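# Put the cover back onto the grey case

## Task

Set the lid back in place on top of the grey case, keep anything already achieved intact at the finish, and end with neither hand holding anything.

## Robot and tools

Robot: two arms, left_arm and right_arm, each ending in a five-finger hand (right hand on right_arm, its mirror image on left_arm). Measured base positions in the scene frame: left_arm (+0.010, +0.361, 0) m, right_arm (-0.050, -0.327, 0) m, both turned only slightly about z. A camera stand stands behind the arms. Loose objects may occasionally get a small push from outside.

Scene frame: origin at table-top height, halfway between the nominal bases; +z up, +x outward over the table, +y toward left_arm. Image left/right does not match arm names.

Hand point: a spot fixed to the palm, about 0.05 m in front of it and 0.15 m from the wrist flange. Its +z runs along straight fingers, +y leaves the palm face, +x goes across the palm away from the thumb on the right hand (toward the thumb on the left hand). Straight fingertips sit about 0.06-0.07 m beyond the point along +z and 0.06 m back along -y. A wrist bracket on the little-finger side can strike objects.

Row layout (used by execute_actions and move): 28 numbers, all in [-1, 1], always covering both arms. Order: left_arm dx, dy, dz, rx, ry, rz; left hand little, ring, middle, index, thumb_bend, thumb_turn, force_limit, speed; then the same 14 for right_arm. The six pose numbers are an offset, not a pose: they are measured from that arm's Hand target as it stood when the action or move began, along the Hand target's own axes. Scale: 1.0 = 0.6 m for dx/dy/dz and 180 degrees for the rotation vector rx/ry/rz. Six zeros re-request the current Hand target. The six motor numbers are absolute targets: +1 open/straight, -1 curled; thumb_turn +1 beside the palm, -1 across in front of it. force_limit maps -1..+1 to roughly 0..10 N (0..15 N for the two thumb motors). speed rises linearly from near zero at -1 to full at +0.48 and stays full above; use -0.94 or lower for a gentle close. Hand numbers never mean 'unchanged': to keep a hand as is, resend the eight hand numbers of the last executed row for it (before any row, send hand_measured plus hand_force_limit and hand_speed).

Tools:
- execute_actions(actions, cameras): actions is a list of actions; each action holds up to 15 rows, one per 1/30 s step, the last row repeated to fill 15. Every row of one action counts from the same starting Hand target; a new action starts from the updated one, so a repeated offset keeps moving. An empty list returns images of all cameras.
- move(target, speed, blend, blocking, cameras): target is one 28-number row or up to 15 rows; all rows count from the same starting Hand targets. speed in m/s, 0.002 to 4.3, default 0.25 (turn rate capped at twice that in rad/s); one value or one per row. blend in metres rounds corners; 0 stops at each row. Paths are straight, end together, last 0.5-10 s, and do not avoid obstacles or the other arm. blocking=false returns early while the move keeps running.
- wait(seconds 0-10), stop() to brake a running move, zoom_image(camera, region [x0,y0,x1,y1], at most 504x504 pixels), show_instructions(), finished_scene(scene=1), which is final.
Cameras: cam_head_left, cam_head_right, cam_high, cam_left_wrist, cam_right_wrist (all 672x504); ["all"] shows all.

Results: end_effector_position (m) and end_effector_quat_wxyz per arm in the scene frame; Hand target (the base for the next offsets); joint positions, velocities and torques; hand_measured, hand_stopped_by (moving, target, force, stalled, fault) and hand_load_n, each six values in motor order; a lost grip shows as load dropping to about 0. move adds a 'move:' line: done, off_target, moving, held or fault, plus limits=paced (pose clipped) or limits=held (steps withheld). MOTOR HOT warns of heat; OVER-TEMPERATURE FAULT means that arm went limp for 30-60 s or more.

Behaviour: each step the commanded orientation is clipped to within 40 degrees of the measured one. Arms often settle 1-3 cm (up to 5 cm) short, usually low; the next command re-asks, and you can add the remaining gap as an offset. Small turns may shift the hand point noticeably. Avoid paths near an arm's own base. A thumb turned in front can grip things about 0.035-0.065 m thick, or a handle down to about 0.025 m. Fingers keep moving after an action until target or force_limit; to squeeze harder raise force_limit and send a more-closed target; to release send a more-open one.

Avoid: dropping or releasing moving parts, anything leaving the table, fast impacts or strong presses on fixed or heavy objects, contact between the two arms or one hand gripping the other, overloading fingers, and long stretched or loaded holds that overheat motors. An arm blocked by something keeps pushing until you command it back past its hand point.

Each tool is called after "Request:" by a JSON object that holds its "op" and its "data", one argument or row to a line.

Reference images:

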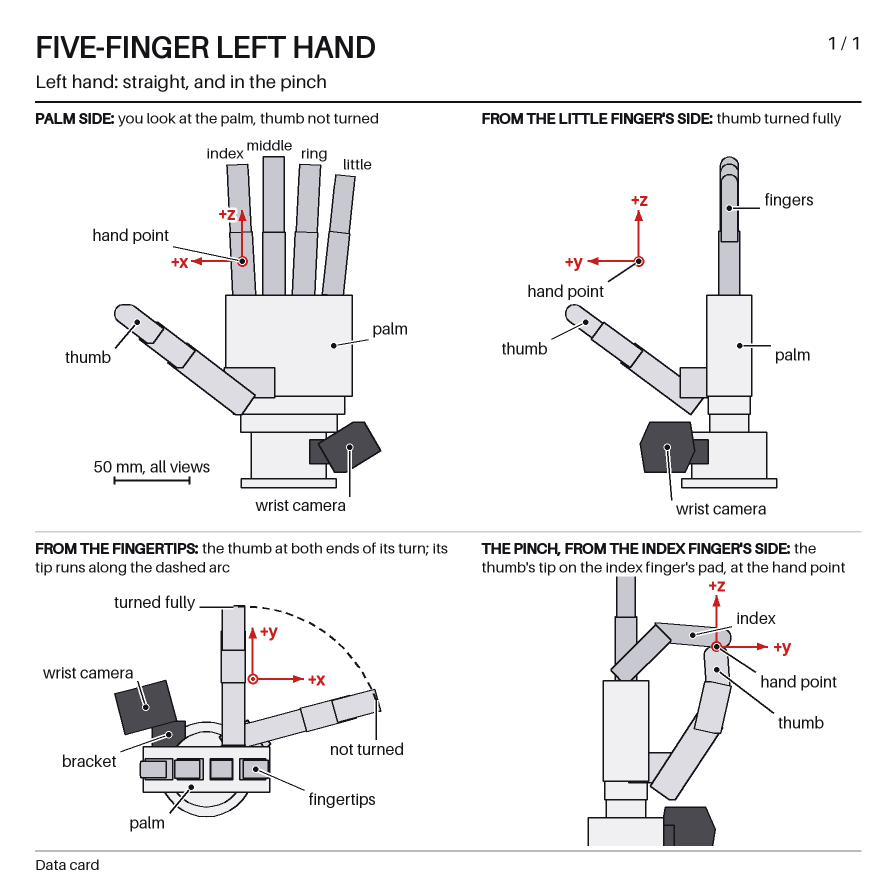

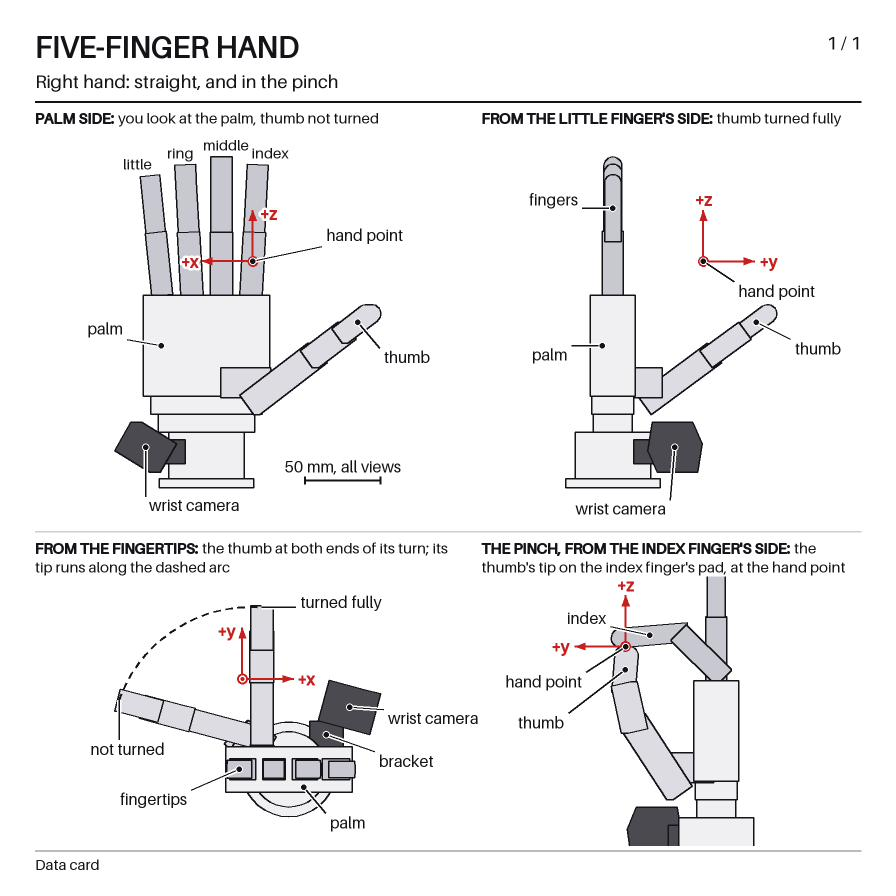

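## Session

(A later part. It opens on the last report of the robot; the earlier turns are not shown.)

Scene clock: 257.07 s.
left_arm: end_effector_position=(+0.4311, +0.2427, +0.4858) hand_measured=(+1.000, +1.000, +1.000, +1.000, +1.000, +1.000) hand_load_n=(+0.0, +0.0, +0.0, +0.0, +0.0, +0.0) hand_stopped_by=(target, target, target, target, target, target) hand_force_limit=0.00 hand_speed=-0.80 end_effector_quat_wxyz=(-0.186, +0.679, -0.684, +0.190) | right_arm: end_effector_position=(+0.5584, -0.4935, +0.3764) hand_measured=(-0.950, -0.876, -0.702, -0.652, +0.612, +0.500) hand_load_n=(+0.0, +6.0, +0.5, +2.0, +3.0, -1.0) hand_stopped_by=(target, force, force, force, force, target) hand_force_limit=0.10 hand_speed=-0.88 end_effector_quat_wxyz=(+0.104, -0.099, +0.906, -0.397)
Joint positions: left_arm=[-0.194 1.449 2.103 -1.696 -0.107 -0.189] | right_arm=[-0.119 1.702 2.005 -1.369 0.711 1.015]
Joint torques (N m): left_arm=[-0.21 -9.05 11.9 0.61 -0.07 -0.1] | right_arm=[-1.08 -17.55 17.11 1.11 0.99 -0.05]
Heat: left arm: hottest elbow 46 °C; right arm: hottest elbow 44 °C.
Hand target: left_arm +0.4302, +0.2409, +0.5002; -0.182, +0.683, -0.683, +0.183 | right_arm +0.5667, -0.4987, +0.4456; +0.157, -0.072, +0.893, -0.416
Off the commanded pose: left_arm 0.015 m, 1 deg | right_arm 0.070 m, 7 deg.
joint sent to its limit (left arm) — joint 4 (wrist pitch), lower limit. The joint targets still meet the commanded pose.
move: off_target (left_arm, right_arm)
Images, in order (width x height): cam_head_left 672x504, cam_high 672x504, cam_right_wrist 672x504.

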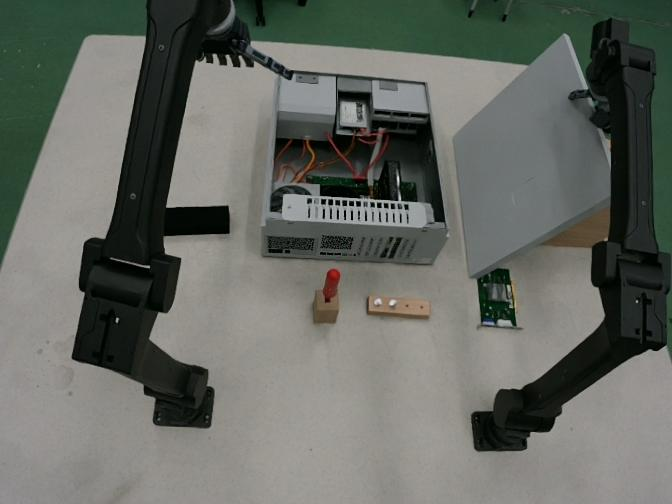

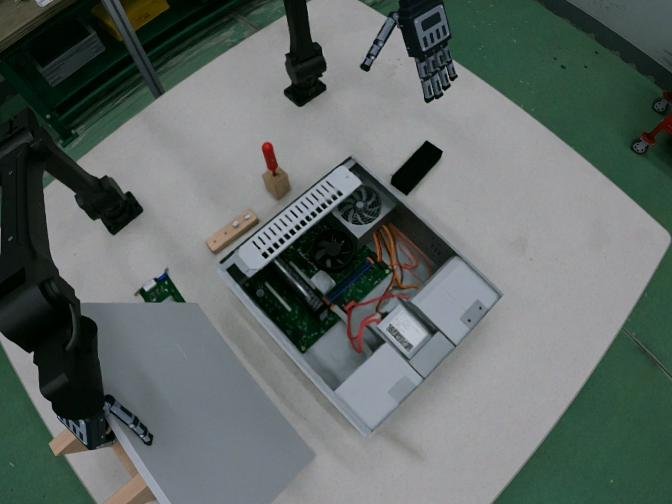

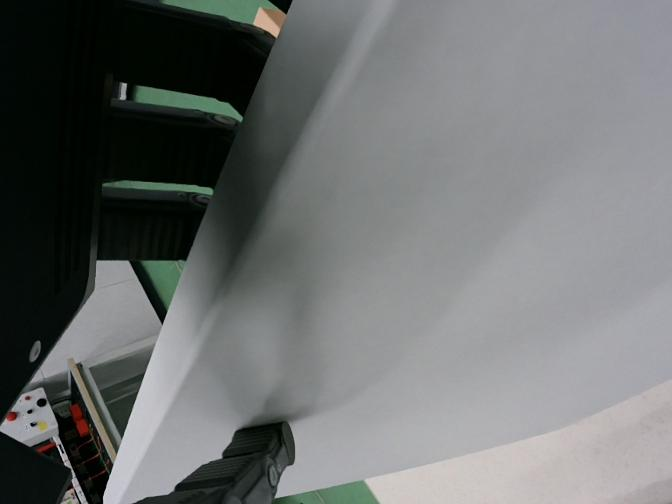

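Request:
{"op": "move", "data": {
  "target": [0,0,0,0,0,0,1,1,1,1,1,1,0,-0.8,0.0313,0.0317,0.0865,-0.0523,0,0.0189,-0.95,-0.95,-0.98,-0.98,-0.3,0.5,0.1,-0.88],
  "speed": 0.06,
  "cameras": ["cam_head_left","cam_right_wrist","cam_high"]
}}

Scene clock: 260.77 s.
left_arm: end_effector_position=(+0.4311, +0.2427, +0.4858) hand_measured=(+1.000, +1.000, +1.000, +1.000, +1.000, +1.000) hand_load_n=(+0.0, +0.0, +0.0, +0.0, +0.0, -0.5) hand_stopped_by=(target, target, target, target, target, target) hand_force_limit=0.00 hand_speed=-0.80 end_effector_quat_wxyz=(-0.186, +0.679, -0.684, +0.190) | right_arm: end_effector_position=(+0.5643, -0.5033, +0.3630) hand_measured=(-0.950, -0.876, -0.702, -0.652, +0.612, +0.500) hand_load_n=(+0.0, +2.5, +1.0, +3.0, +5.5, -3.0) hand_stopped_by=(target, force, force, force, force, target) hand_force_limit=0.10 hand_speed=-0.88 end_effector_quat_wxyz=(+0.134, -0.094, +0.933, -0.320)
Joint positions: left_arm=[-0.194 1.449 2.103 -1.696 -0.107 -0.189] | right_arm=[-0.194 1.711 2.005 -1.351 0.512 1.01]
Joint torques (N m): left_arm=[-1.03 -8.88 11.78 0.65 0.04 -0.07] | right_arm=[-3.55 -16.97 11.99 2.13 0.75 0.12]
Heat: left arm: hottest elbow 46 °C; right arm: hottest elbow 44 °C.
Hand target: left_arm +0.4302, +0.2409, +0.5002; -0.182, +0.683, -0.683, +0.183 | right_arm +0.5669, -0.5287, +0.3954; +0.163, -0.059, +0.925, -0.337
Off the commanded pose: left_arm 0.015 m, 1 deg | right_arm 0.041 m, 6 deg.
joint sent to its limit (left arm) — joint 4 (wrist pitch), lower limit. The joint targets still meet the commanded pose.
move: off_target (left_arm, right_arm)
Images, in order (width x height): cam_head_left 672x504, cam_high 672x504, cam_right_wrist 672x504.

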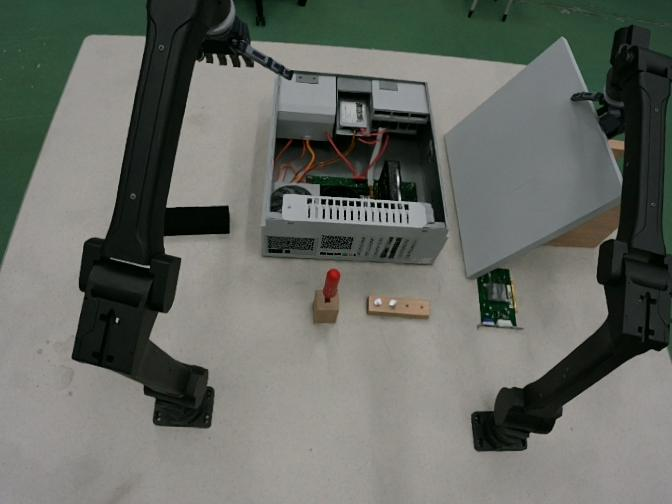

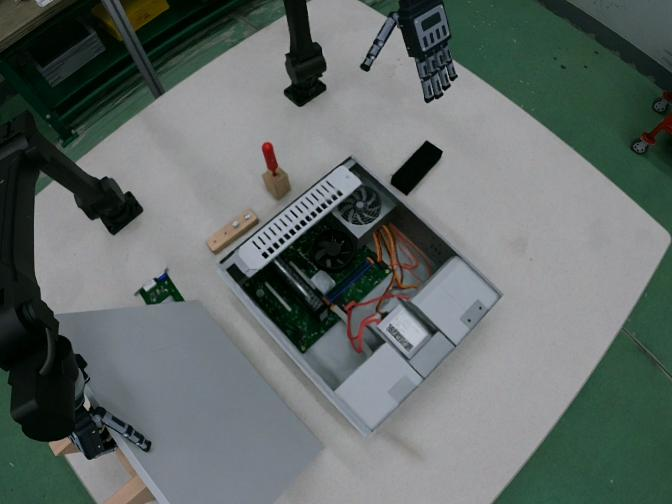

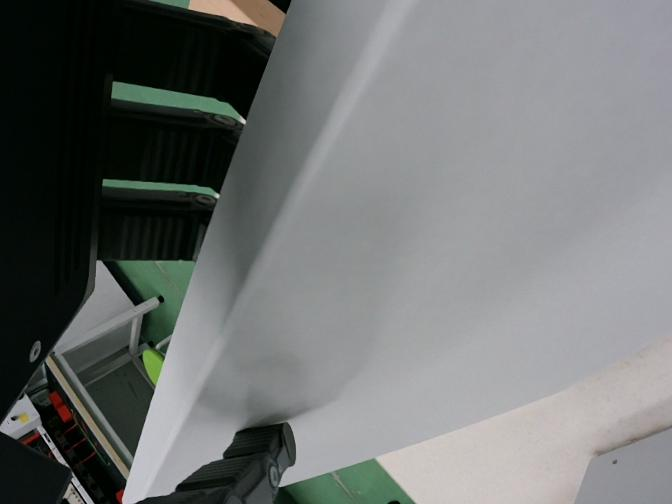

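Request:
{"op": "move", "data": {
  "target": [0,0,0,0,0,0,1,1,1,1,1,1,0,-0.8,0.0364,0.0025,0.1,-0.0521,0,0.019,-0.95,-0.95,-0.98,-0.98,-0.3,0.5,0.1,-0.88],
  "speed": 0.06,
  "cameras": ["cam_head_left","cam_right_wrist","cam_high"]
}}

Scene clock: 263.20 s.
left_arm: end_effector_position=(+0.4311, +0.2427, +0.4858) hand_measured=(+1.000, +1.000, +1.000, +1.000, +1.000, +1.000) hand_load_n=(+0.0, +0.0, +0.0, +0.0, +0.0, -0.5) hand_stopped_by=(target, target, target, target, target, target) hand_force_limit=0.00 hand_speed=-0.80 end_effector_quat_wxyz=(-0.186, +0.679, -0.684, +0.190) | right_arm: end_effector_position=(+0.5691, -0.5291, +0.3324) hand_measured=(-0.950, -0.876, -0.702, -0.654, +0.612, +0.500) hand_load_n=(+0.0, +4.5, +0.0, +0.0, +4.5, -3.0) hand_stopped_by=(target, force, force, force, force, target) hand_force_limit=0.10 hand_speed=-0.88 end_effector_quat_wxyz=(+0.156, -0.080, +0.956, -0.236)
Joint positions: left_arm=[-0.194 1.449 2.103 -1.696 -0.107 -0.189] | right_arm=[-0.298 1.741 1.977 -1.311 0.3 1.002]
Joint torques (N m): left_arm=[-1.03 -9.58 11.79 0.72 0.01 -0.08] | right_arm=[-4.84 -16.67 10.14 2.32 0.94 0.07]
Heat: left arm: hottest elbow 46 °C; right arm: hottest elbow 43 °C.
Hand target: left_arm +0.4302, +0.2409, +0.5002; -0.182, +0.683, -0.683, +0.183 | right_arm +0.5669, -0.5684, +0.3456; +0.168, -0.044, +0.951, -0.255
Off the commanded pose: left_arm 0.015 m, 1 deg | right_arm 0.042 m, 5 deg.
joint sent to its limit (left arm) — joint 4 (wrist pitch), lower limit. The joint targets still meet the commanded pose.
move: off_target (left_arm, right_arm)
Images, in order (width x height): cam_head_left 672x504, cam_high 672x504, cam_right_wrist 672x504.

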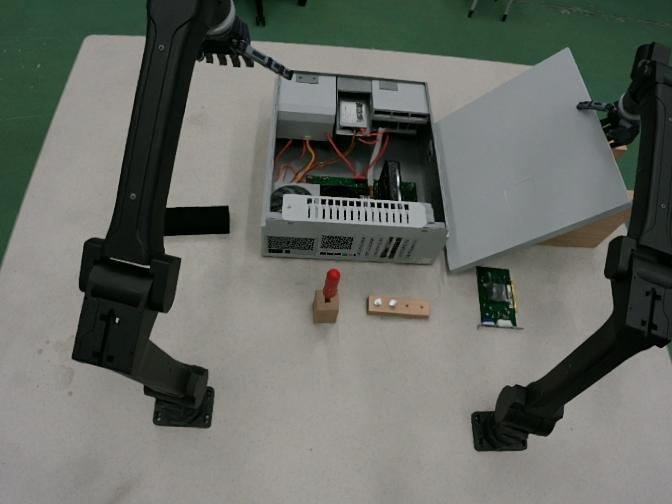

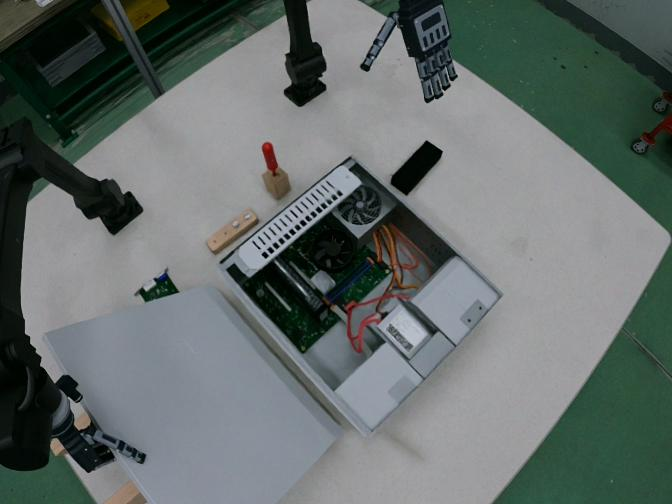

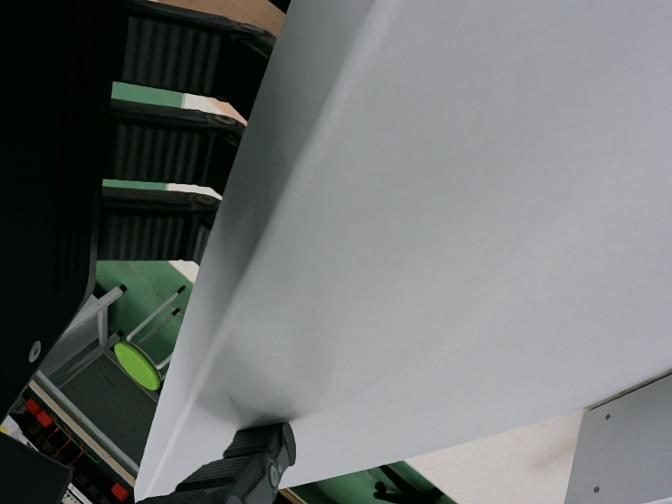

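Request:
{"op": "move", "data": {
  "target": [0,0,0,0,0,0,1,1,1,1,1,1,0,-0.8,0.0172,-0.0477,0.0477,-0.0417,0,0.0152,-0.95,-0.95,-0.98,-0.98,-0.3,0.5,0.1,-0.88],
  "speed": 0.06,
  "cameras": ["cam_head_left","cam_right_wrist","cam_high"]
}}

Scene clock: 266.57 s.
left_arm: end_effector_position=(+0.4311, +0.2427, +0.4858) hand_measured=(+1.000, +1.000, +1.000, +1.000, +1.000, +1.000) hand_load_n=(+0.0, +0.0, +0.0, +0.0, -0.5, +0.0) hand_stopped_by=(target, target, target, target, target, target) hand_force_limit=0.00 hand_speed=-0.80 end_effector_quat_wxyz=(-0.186, +0.679, -0.684, +0.190) | right_arm: end_effector_position=(+0.5697, -0.5422, +0.3135) hand_measured=(-0.950, -0.874, -0.702, -0.654, +0.614, +0.500) hand_load_n=(+0.0, +7.0, +0.0, +0.0, +6.5, -1.0) hand_stopped_by=(target, force, force, force, force, target) hand_force_limit=0.10 hand_speed=-0.88 end_effector_quat_wxyz=(+0.163, -0.074, +0.971, -0.156)
Joint positions: left_arm=[-0.194 1.449 2.103 -1.696 -0.107 -0.189] | right_arm=[-0.37 1.792 2.005 -1.345 0.126 0.993]
Joint torques (N m): left_arm=[-0.85 -8.82 11.77 0.69 0.02 -0.03] | right_arm=[-7.18 -15.33 14.57 1.17 1.38 -0.09]
Heat: left arm: hottest elbow 47 °C; right arm: hottest elbow 43 °C.
Hand target: left_arm +0.4302, +0.2409, +0.5002; -0.182, +0.683, -0.683, +0.183 | right_arm +0.5670, -0.6086, +0.3336; +0.171, -0.032, +0.967, -0.188
Off the commanded pose: left_arm 0.015 m, 1 deg | right_arm 0.069 m, 6 deg.
joint sent to its limit (left arm) — joint 4 (wrist pitch), lower limit. The joint targets still meet the commanded pose.
move: off_target (left_arm, right_arm)
Images, in order (width x height): cam_head_left 672x504, cam_high 672x504, cam_right_wrist 672x504.

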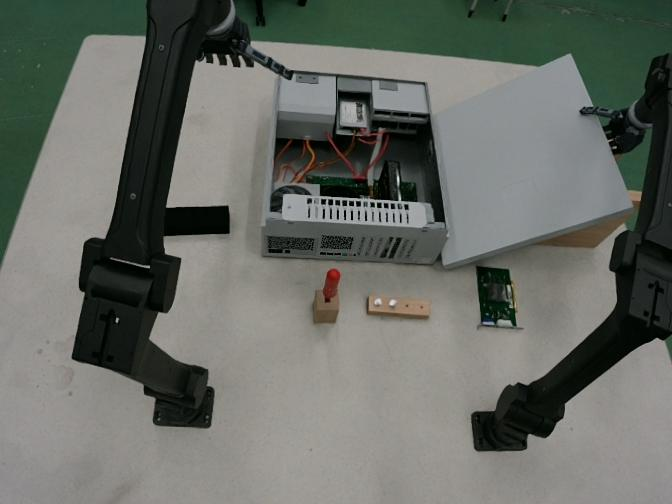

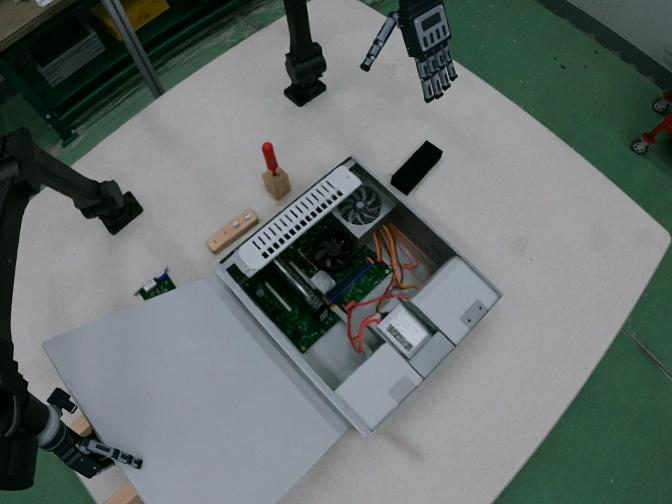

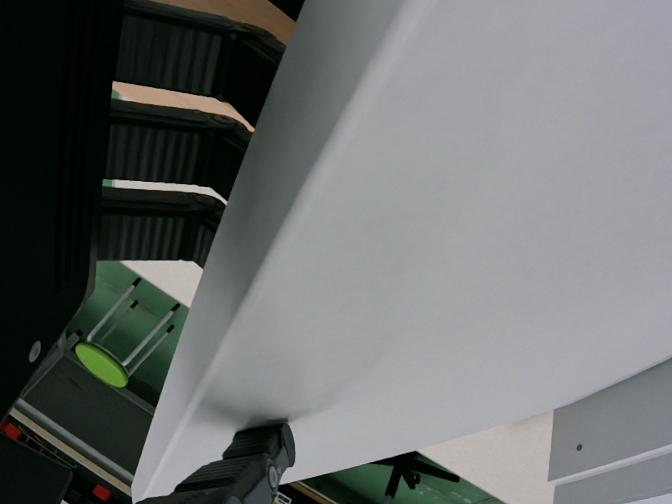

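Request:
{"op": "move", "data": {
  "target": [0,0,0,0,0,0,1,1,1,1,1,1,0,-0.8,0,0,0,0,0,0.033,-0.95,-0.95,-1.0,-1.0,-0.3,0.5,0.1,-0.85],
  "speed": 0.06
}}

Scene clock: 268.97 s.
left_arm: end_effector_position=(+0.4311, +0.2427, +0.4858) hand_measured=(+1.000, +1.000, +1.000, +1.000, +1.000, +1.000) hand_load_n=(+0.0, +0.0, +0.0, +0.0, +0.0, +0.0) hand_stopped_by=(target, target, target, target, target, target) hand_force_limit=0.00 hand_speed=-0.80 end_effector_quat_wxyz=(-0.186, +0.679, -0.684, +0.190) | right_arm: end_effector_position=(+0.5690, -0.5479, +0.3135) hand_measured=(-0.950, -0.876, -0.810, -0.720, +0.616, +0.500) hand_load_n=(+0.0, +3.5, +4.0, +1.5, +14.5, -5.5) hand_stopped_by=(target, force, force, force, force, target) hand_force_limit=0.10 hand_speed=-0.85 end_effector_quat_wxyz=(+0.164, -0.061, +0.972, -0.155)
Joint positions: left_arm=[-0.194 1.449 2.103 -1.696 -0.107 -0.189] | right_arm=[-0.38 1.793 2.005 -1.344 0.125 1.01]
Joint torques (N m): left_arm=[-0.62 -9.82 11.86 0.68 -0.02 -0.05] | right_arm=[-6.65 -16.97 11.79 1.91 1.3 0.69]
Heat: left arm: hottest elbow 47 °C; right arm: hottest elbow 43 °C.
Hand target: left_arm +0.4302, +0.2409, +0.5002; -0.182, +0.683, -0.683, +0.183 | right_arm +0.5670, -0.6084, +0.3335; +0.180, +0.018, +0.967, -0.179
Off the commanded pose: left_arm 0.015 m, 1 deg | right_arm 0.064 m, 10 deg.
joint sent to its limit (left arm) — joint 4 (wrist pitch), lower limit. The joint targets still meet the commanded pose.
move: off_target (left_arm, right_arm)

Request:
{"op": "move", "data": {
  "target": [0,0,0,0,0,0,1,1,1,1,1,1,0,-0.8,0,0,0,0,0,-0.028,-0.95,-0.95,-1.0,-1.0,0.66,0.5,0.1,-0.85],
  "speed": 0.06
}}

Scene clock: 270.33 s.
left_arm: end_effector_position=(+0.4311, +0.2427, +0.4858) hand_measured=(+1.000, +1.000, +1.000, +1.000, +1.000, +1.000) hand_load_n=(+0.0, +0.0, +0.0, +0.0, +0.0, +0.0) hand_stopped_by=(target, target, target, target, target, target) hand_force_limit=0.00 hand_speed=-0.80 end_effector_quat_wxyz=(-0.186, +0.679, -0.684, +0.190) | right_arm: end_effector_position=(+0.5684, -0.5496, +0.3121) hand_measured=(-0.950, -0.876, -0.810, -0.720, +0.662, +0.500) hand_load_n=(+0.0, +5.0, +2.0, +0.0, +5.5, -3.0) hand_stopped_by=(target, force, force, force, target, target) hand_force_limit=0.10 hand_speed=-0.85 end_effector_quat_wxyz=(+0.162, -0.063, +0.972, -0.156)
Joint positions: left_arm=[-0.194 1.449 2.103 -1.696 -0.107 -0.189] | right_arm=[-0.382 1.795 2.005 -1.344 0.126 1.003]
Joint torques (N m): left_arm=[-0.56 -9.11 11.63 0.44 -0.01 -0.09] | right_arm=[-6.36 -15.62 14.48 1.11 1.39 -0.05]
Heat: left arm: hottest elbow 47 °C; right arm: hottest elbow 43 °C.
Hand target: left_arm +0.4302, +0.2409, +0.5002; -0.182, +0.683, -0.683, +0.183 | right_arm +0.5669, -0.6085, +0.3335; +0.172, -0.025, +0.967, -0.187
Off the commanded pose: left_arm 0.015 m, 1 deg | right_arm 0.063 m, 6 deg.
joint sent to its limit (left arm) — joint 4 (wrist pitch), lower limit. The joint targets still meet the commanded pose.
move: off_target (left_arm, right_arm)

Request:
{"op": "move", "data": {
  "target": [0,0,0,0,0,0,1,1,1,1,1,1,0,-0.8,0.0112,-0.0667,0.0338,-0.0261,0,0.0095,-0.95,-0.95,-1.0,-1.0,0.66,0.5,0.1,-0.85],
  "speed": 0.06,
  "cameras": ["cam_head_left","cam_right_wrist","cam_high"]
}}

Scene clock: 272.83 s.
left_arm: end_effector_position=(+0.4311, +0.2427, +0.4858) hand_measured=(+1.000, +1.000, +1.000, +1.000, +1.000, +1.000) hand_load_n=(+0.0, +0.0, +0.0, +0.0, +0.0, +0.0) hand_stopped_by=(target, target, target, target, target, target) hand_force_limit=0.00 hand_speed=-0.80 end_effector_quat_wxyz=(-0.186, +0.679, -0.684, +0.190) | right_arm: end_effector_position=(+0.5700, -0.6126, +0.3014) hand_measured=(-0.950, -0.876, -0.810, -0.720, +0.664, +0.500) hand_load_n=(+0.0, +0.5, +5.5, +5.0, +13.5, +1.5) hand_stopped_by=(target, force, force, force, target, target) hand_force_limit=0.10 hand_speed=-0.85 end_effector_quat_wxyz=(+0.159, -0.047, +0.979, -0.115)
Joint positions: left_arm=[-0.194 1.449 2.103 -1.696 -0.107 -0.189] | right_arm=[-0.496 1.919 2.159 -1.417 0.021 0.948]
Joint torques (N m): left_arm=[-0.62 -8.64 11.81 0.79 -0.07 -0.07] | right_arm=[-4.48 -17.79 14.6 0.7 1.14 0.06]
Heat: left arm: hottest elbow 47 °C; right arm: hottest elbow 43 °C.
Hand target: left_arm +0.4302, +0.2409, +0.5002; -0.182, +0.683, -0.683, +0.183 | right_arm +0.5669, -0.6536, +0.3284; +0.174, -0.017, +0.974, -0.144
Off the commanded pose: left_arm 0.015 m, 1 deg | right_arm 0.049 m, 5 deg.
joint sent to its limit (left arm) — joint 4 (wrist pitch), lower limit. The joint targets still meet the commanded pose.
move: off_target (left_arm, right_arm)
Images, in order (width x height): cam_head_left 672x504, cam_high 672x504, cam_right_wrist 672x504.

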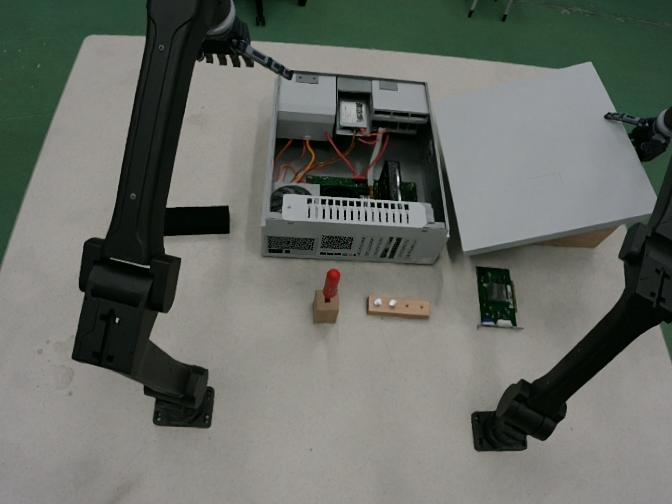

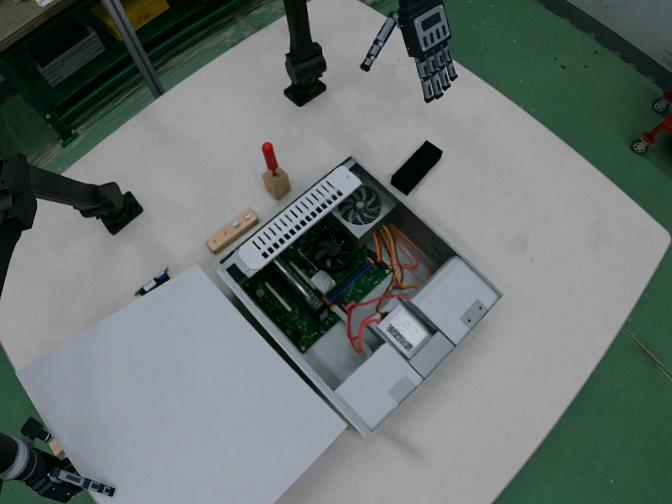

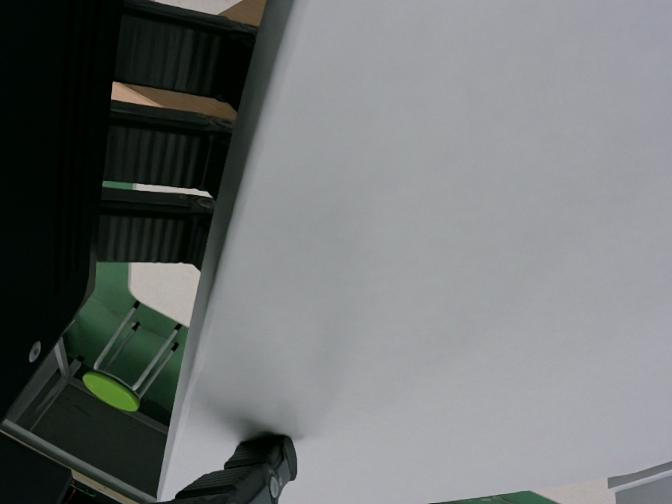

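Request:
{"op": "move", "data": {
  "target": [0,0,0,0,0,0,1,1,1,1,1,1,0,-0.8,0.0292,0.0078,0.0793,-0.0522,0.0009,0.0191,-0.95,-0.95,-1.0,-1.0,0.70,0.5,0.1,-0.85],
  "speed": 0.06,
  "cameras": ["cam_head_left","cam_right_wrist","cam_high"]
}}

Scene clock: 275.97 s.
left_arm: end_effector_position=(+0.4311, +0.2427, +0.4858) hand_measured=(+1.000, +1.000, +1.000, +1.000, +1.000, +1.000) hand_load_n=(+0.0, +0.0, +0.0, +0.0, +0.0, +0.0) hand_stopped_by=(target, target, target, target, target, target) hand_force_limit=0.00 hand_speed=-0.80 end_effector_quat_wxyz=(-0.186, +0.679, -0.684, +0.190) | right_arm: end_effector_position=(+0.5731, -0.6268, +0.2652) hand_measured=(-0.950, -0.876, -0.810, -0.720, +0.702, +0.500) hand_load_n=(+0.0, +0.0, +1.5, +5.5, +6.0, +0.5) hand_stopped_by=(target, force, force, force, target, target) hand_force_limit=0.10 hand_speed=-0.85 end_effector_quat_wxyz=(+0.166, -0.032, +0.985, -0.040)
Joint positions: left_arm=[-0.194 1.449 2.103 -1.696 -0.107 -0.189] | right_arm=[-0.551 1.989 2.159 -1.421 -0.123 0.948]
Joint torques (N m): left_arm=[-0.26 -9.23 11.81 0.65 -0.05 -0.04] | right_arm=[-4.37 -18.84 12.18 0.75 0.54 0.12]
Heat: left arm: hottest elbow 47 °C; right arm: hottest elbow 44 °C.
Hand target: left_arm +0.4302, +0.2409, +0.5002; -0.182, +0.683, -0.683, +0.183 | right_arm +0.5668, -0.6637, +0.2786; +0.174, -0.002, +0.983, -0.059
Off the commanded pose: left_arm 0.015 m, 1 deg | right_arm 0.040 m, 4 deg.
joint sent to its limit (left arm) — joint 4 (wrist pitch), lower limit. The joint targets still meet the commanded pose.
move: off_target (left_arm, right_arm)
Images, in order (width x height): cam_head_left 672x504, cam_high 672x504, cam_right_wrist 672x504.

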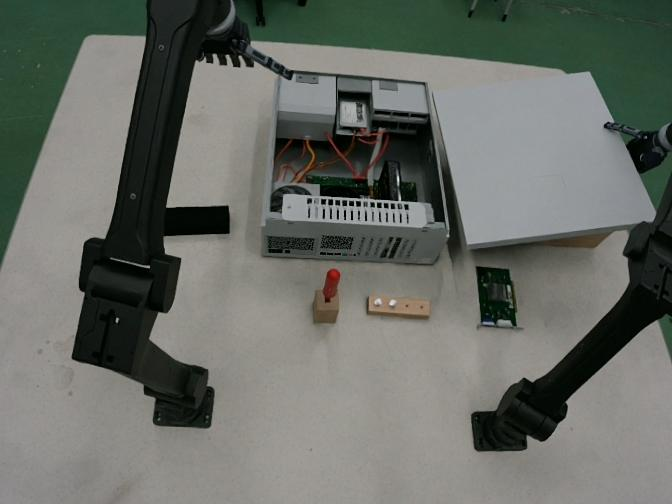

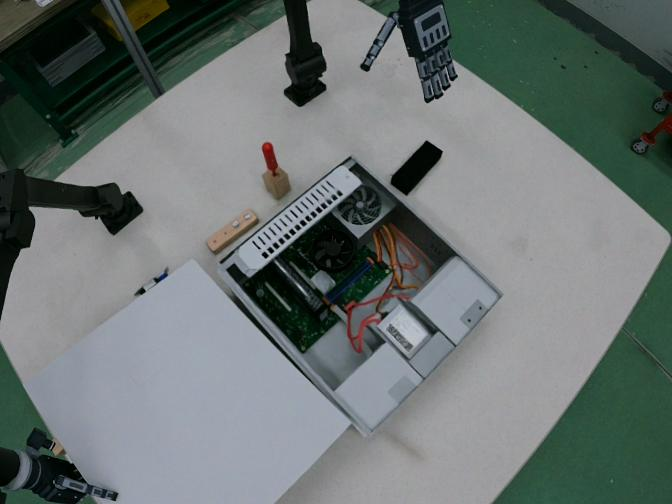

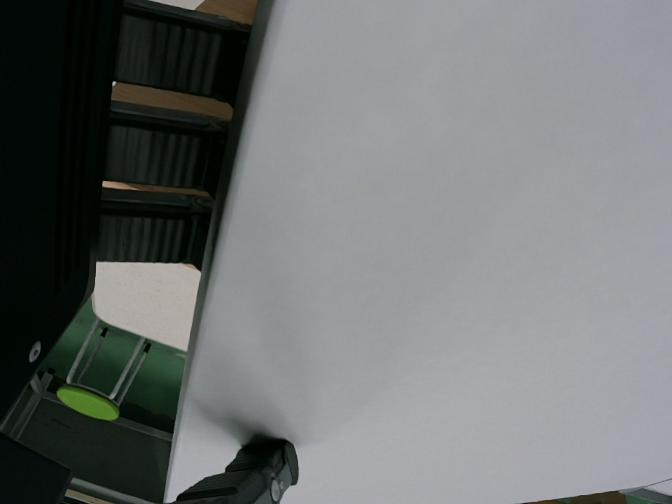

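Request:
{"op": "zoom_image", "data": {
  "camera": "cam_head_left",
  "region": [260, 50, 460, 270]
}}

Request:
{"op": "zoom_image", "data": {
  "camera": "cam_high",
  "region": [200, 150, 520, 440]
}}

Scaled by 2.291 from the camera's 672x504 image, which has a finer 960x720 frame.

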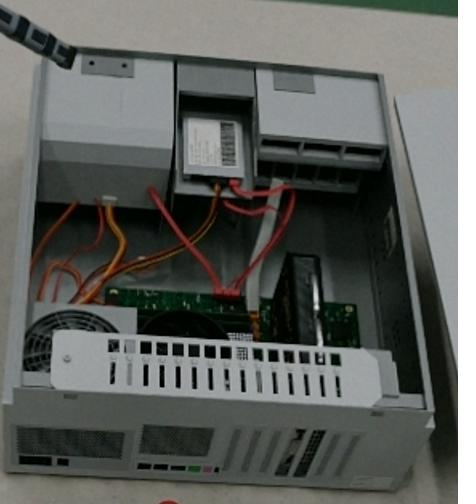

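Scaled by 1.575 from the camera's 672x504 image, which has a finer 960x720 frame.

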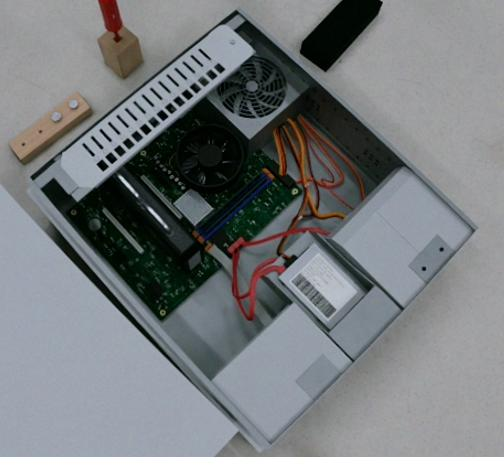

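Request:
{"op": "move", "data": {
  "target": [0,0,0,0,0,0,1,1,1,1,1,1,0,-0.8,-0.0007,0.1667,-0.0098,0,0,0,-0.95,-0.95,-1.0,-1.0,0.70,0.5,0.1,-0.85],
  "speed": 0.06,
  "cameras": ["cam_head_left","cam_right_wrist","cam_high"]
}}

Scene clock: 297.83 s.
left_arm: end_effector_position=(+0.4311, +0.2427, +0.4858) hand_measured=(+1.000, +1.000, +1.000, +1.000, +1.000, +1.000) hand_load_n=(+0.0, +0.0, +0.0, +0.0, +0.0, +0.0) hand_stopped_by=(target, target, target, target, target, target) hand_force_limit=0.00 hand_speed=-0.80 end_effector_quat_wxyz=(-0.186, +0.679, -0.684, +0.190) | right_arm: end_effector_position=(+0.5644, -0.5927, +0.2699) hand_measured=(-0.950, -0.876, -0.810, -0.720, +0.702, +0.500) hand_load_n=(+0.0, +0.0, +2.0, +0.5, +5.5, +3.0) hand_stopped_by=(target, force, force, force, target, target) hand_force_limit=0.10 hand_speed=-0.85 end_effector_quat_wxyz=(+0.177, +0.018, +0.982, -0.066)
Joint positions: left_arm=[-0.194 1.449 2.103 -1.696 -0.107 -0.189] | right_arm=[-0.497 1.842 1.943 -1.296 -0.056 1.093]
Joint torques (N m): left_arm=[-1.08 -9.35 11.77 0.79 -0.02 -0.05] | right_arm=[2.02 -19.02 7.95 0.32 -0.22 -0.05]
Heat: left arm: hottest elbow 47 °C; right arm: hottest elbow 45 °C.
Hand target: left_arm +0.4302, +0.2409, +0.5002; -0.182, +0.683, -0.683, +0.183 | right_arm +0.5669, -0.5636, +0.2727; +0.175, -0.002, +0.983, -0.059
Off the commanded pose: left_arm 0.015 m, 1 deg | right_arm 0.029 m, 2 deg.
joint sent to its limit (left arm) — joint 4 (wrist pitch), lower limit. The joint targets still meet the commanded pose.
move: off_target (left_arm, right_arm)
Images, in order (width x height): cam_head_left 672x504, cam_high 672x504, cam_right_wrist 672x504.

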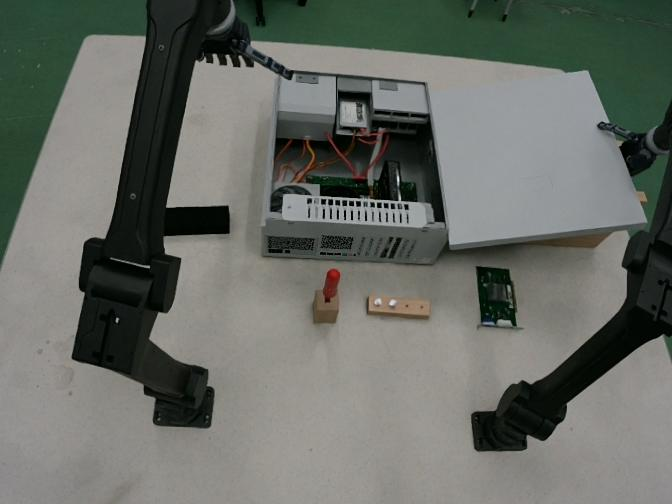

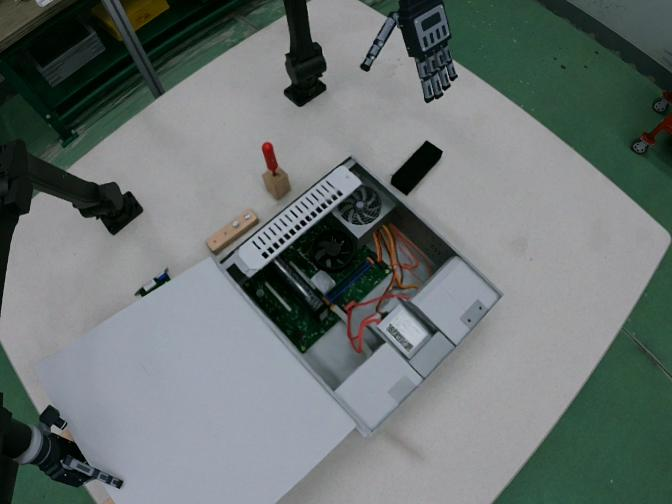

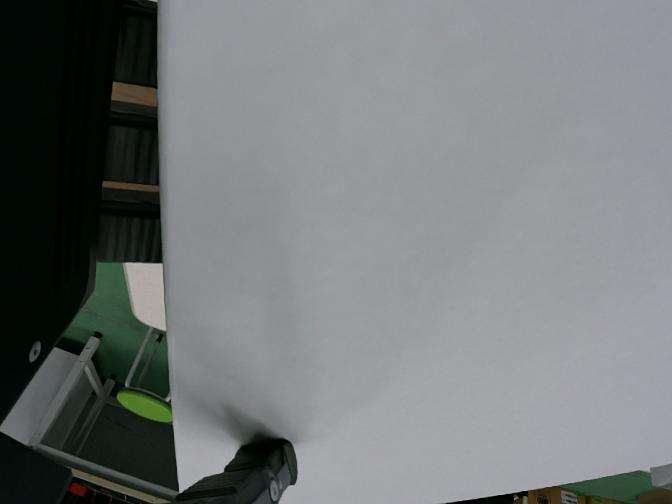

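Request:
{"op": "wait", "data": {
  "seconds": 0.1,
  "cameras": ["cam_left_wrist","cam_head_right","cam_high","cam_head_left"]
}}

Request:
{"op": "zoom_image", "data": {
  "camera": "cam_head_right",
  "region": [400, 60, 500, 280]
}}

Request:
{"op": "zoom_image", "data": {
  "camera": "cam_high",
  "region": [190, 240, 390, 450]
}}

Scene clock: 299.90 s.
left_arm: end_effector_position=(+0.4311, +0.2427, +0.4858) hand_measured=(+1.000, +1.000, +1.000, +1.000, +1.000, +1.000) hand_load_n=(+0.0, +0.0, +0.0, +0.0, +0.0, +0.0) hand_stopped_by=(target, target, target, target, target, target) hand_force_limit=0.00 hand_speed=-0.80 end_effector_quat_wxyz=(-0.186, +0.679, -0.684, +0.190) | right_arm: end_effector_position=(+0.5644, -0.5926, +0.2697) hand_measured=(-0.950, -0.876, -0.810, -0.720, +0.702, +0.500) hand_load_n=(+0.5, +0.0, +2.0, +0.0, +5.5, +3.0) hand_stopped_by=(target, force, force, force, target, target) hand_force_limit=0.10 hand_speed=-0.85 end_effector_quat_wxyz=(+0.177, +0.018, +0.982, -0.066)
Joint positions: left_arm=[-0.194 1.449 2.103 -1.696 -0.107 -0.189] | right_arm=[-0.497 1.842 1.942 -1.296 -0.056 1.093]
Joint torques (N m): left_arm=[-0.79 -9.05 11.74 0.87 -0.06 -0.08] | right_arm=[2.02 -19.02 7.92 0.32 -0.23 -0.04]
Heat: left arm: hottest elbow 47 °C; right arm: hottest elbow 44 °C.
Hand target: left_arm +0.4302, +0.2409, +0.5002; -0.182, +0.683, -0.683, +0.183 | right_arm +0.5669, -0.5636, +0.2725; +0.174, -0.002, +0.983, -0.059
Off the commanded pose: left_arm 0.015 m, 1 deg | right_arm 0.029 m, 2 deg.
wait: 0.10 s; at rest from the start
Images, in order (width x height): cam_head_left 672x504, cam_head_right 672x504, cam_high 672x504, cam_left_wrist 672x504.

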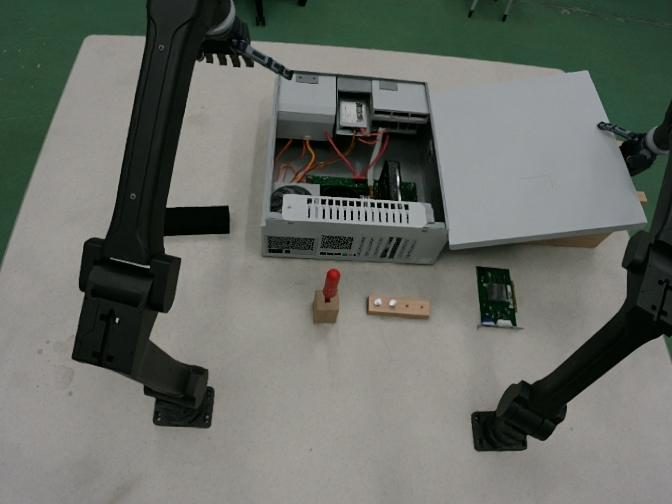

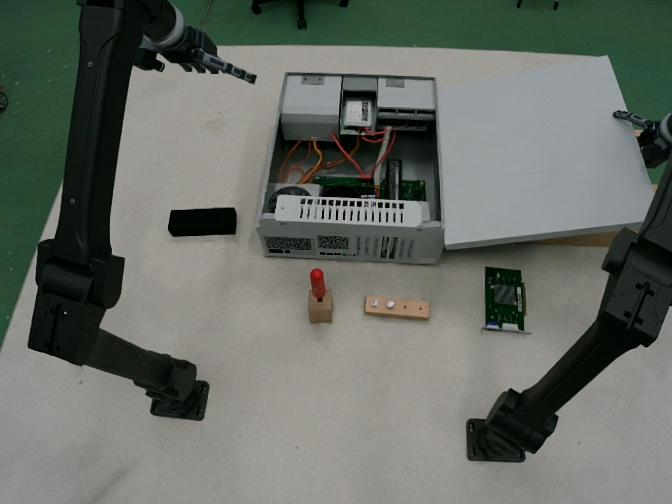

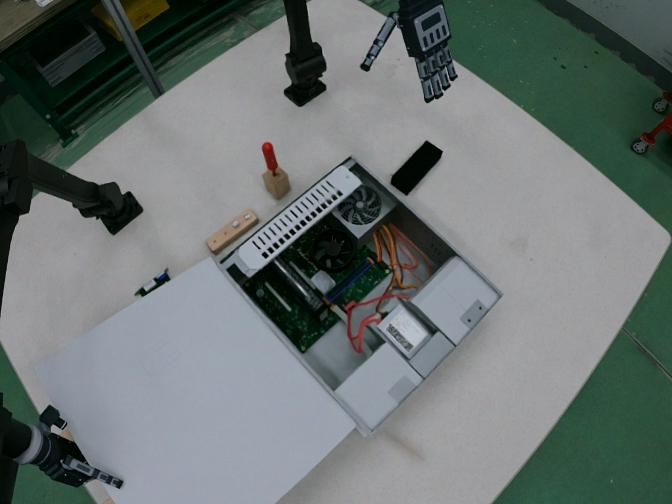

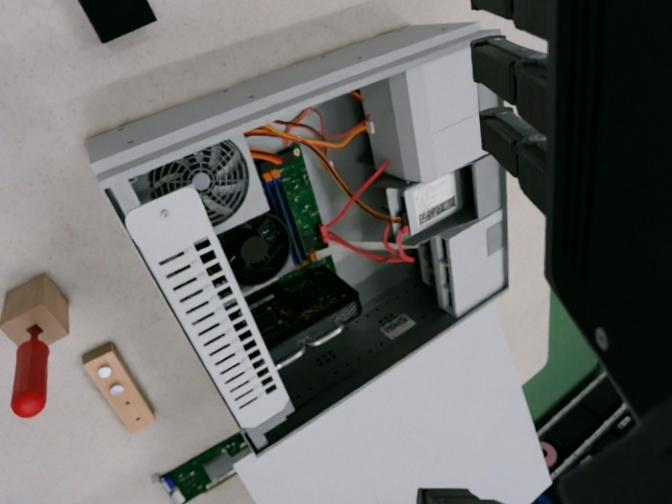

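Scaled by 2.291 from the camera's 672x504 image, which has a finer 960x720 frame.

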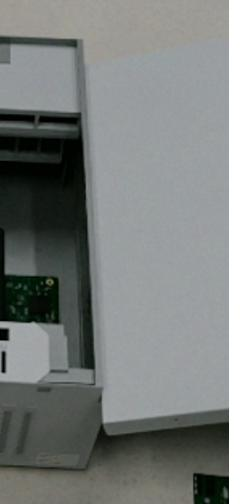

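Scaled by 2.400 from the camera's 672x504 image, which has a finer 960x720 frame.

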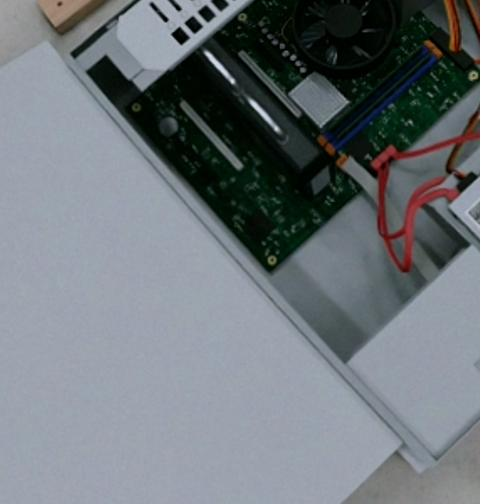

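Request:
{"op": "move", "data": {
  "target": [0,0,0,0,0,0,1,1,1,1,1,1,0,-0.8,0.0192,-0.077,0.0562,0,0,0,-0.95,-0.95,-1.0,-1.0,0.70,0.5,0.1,-0.85],
  "speed": 0.06,
  "cameras": ["cam_head_left","cam_head_right","cam_right_wrist","cam_high"]
}}

Scene clock: 310.10 s.
left_arm: end_effector_position=(+0.4311, +0.2427, +0.4858) hand_measured=(+1.000, +1.000, +1.000, +1.000, +1.000, +1.000) hand_load_n=(+0.0, +0.0, +0.0, +0.0, +0.0, +0.0) hand_stopped_by=(target, target, target, target, target, target) hand_force_limit=0.00 hand_speed=-0.80 end_effector_quat_wxyz=(-0.186, +0.679, -0.684, +0.190) | right_arm: end_effector_position=(+0.5656, -0.5987, +0.2681) hand_measured=(-0.950, -0.876, -0.810, -0.720, +0.702, +0.500) hand_load_n=(+0.0, +0.0, +0.0, +0.0, +4.0, +0.0) hand_stopped_by=(target, force, force, force, target, target) hand_force_limit=0.10 hand_speed=-0.85 end_effector_quat_wxyz=(+0.190, -0.003, +0.980, -0.060)
Joint positions: left_arm=[-0.194 1.449 2.103 -1.696 -0.107 -0.189] | right_arm=[-0.514 1.85 1.942 -1.271 -0.092 1.04]
Joint torques (N m): left_arm=[-0.32 -9.93 11.66 0.83 -0.06 -0.04] | right_arm=[-2.08 -14.74 9.31 1.16 0.21 -0.15]
Heat: left arm: hottest elbow 47 °C; right arm: hottest elbow 42 °C.
Hand target: left_arm +0.4302, +0.2409, +0.5002; -0.182, +0.683, -0.683, +0.183 | right_arm +0.5668, -0.6138, +0.2426; +0.175, -0.002, +0.983, -0.059
Off the commanded pose: left_arm 0.015 m, 1 deg | right_arm 0.030 m, 2 deg.
joint sent to its limit (left arm) — joint 4 (wrist pitch), lower limit. The joint targets still meet the commanded pose.
move: off_target (left_arm, right_arm)
Images, in order (width x height): cam_head_left 672x504, cam_head_right 672x504, cam_high 672x504, cam_right_wrist 672x504.

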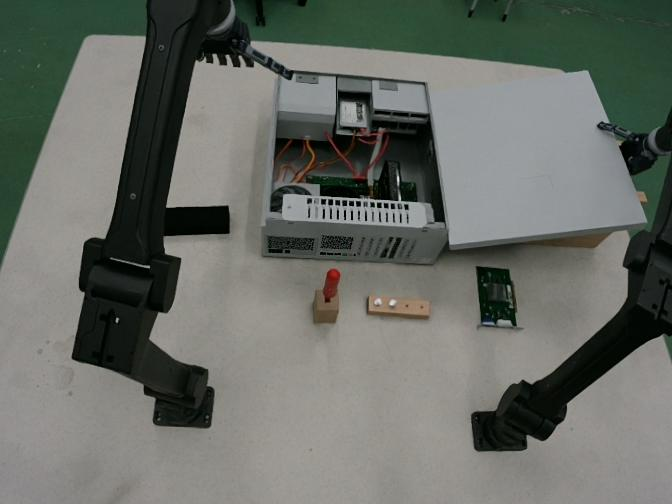

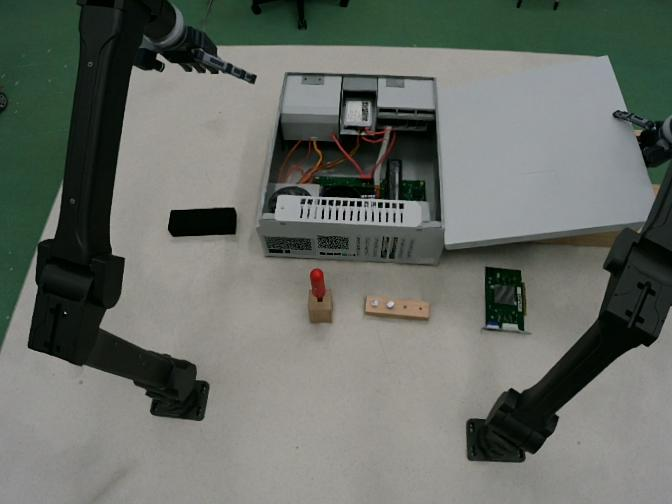

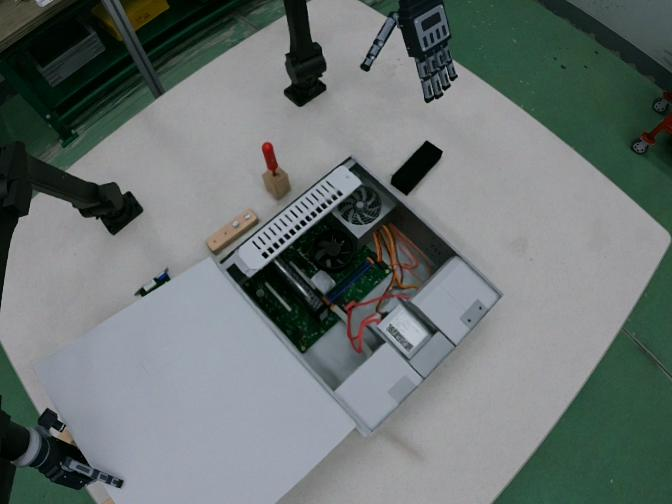

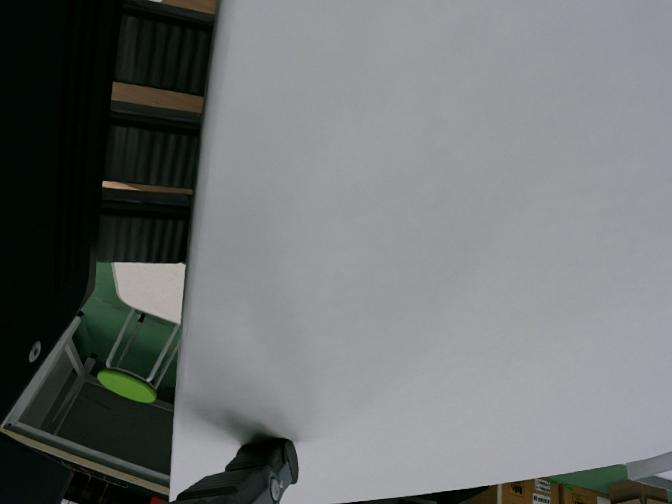

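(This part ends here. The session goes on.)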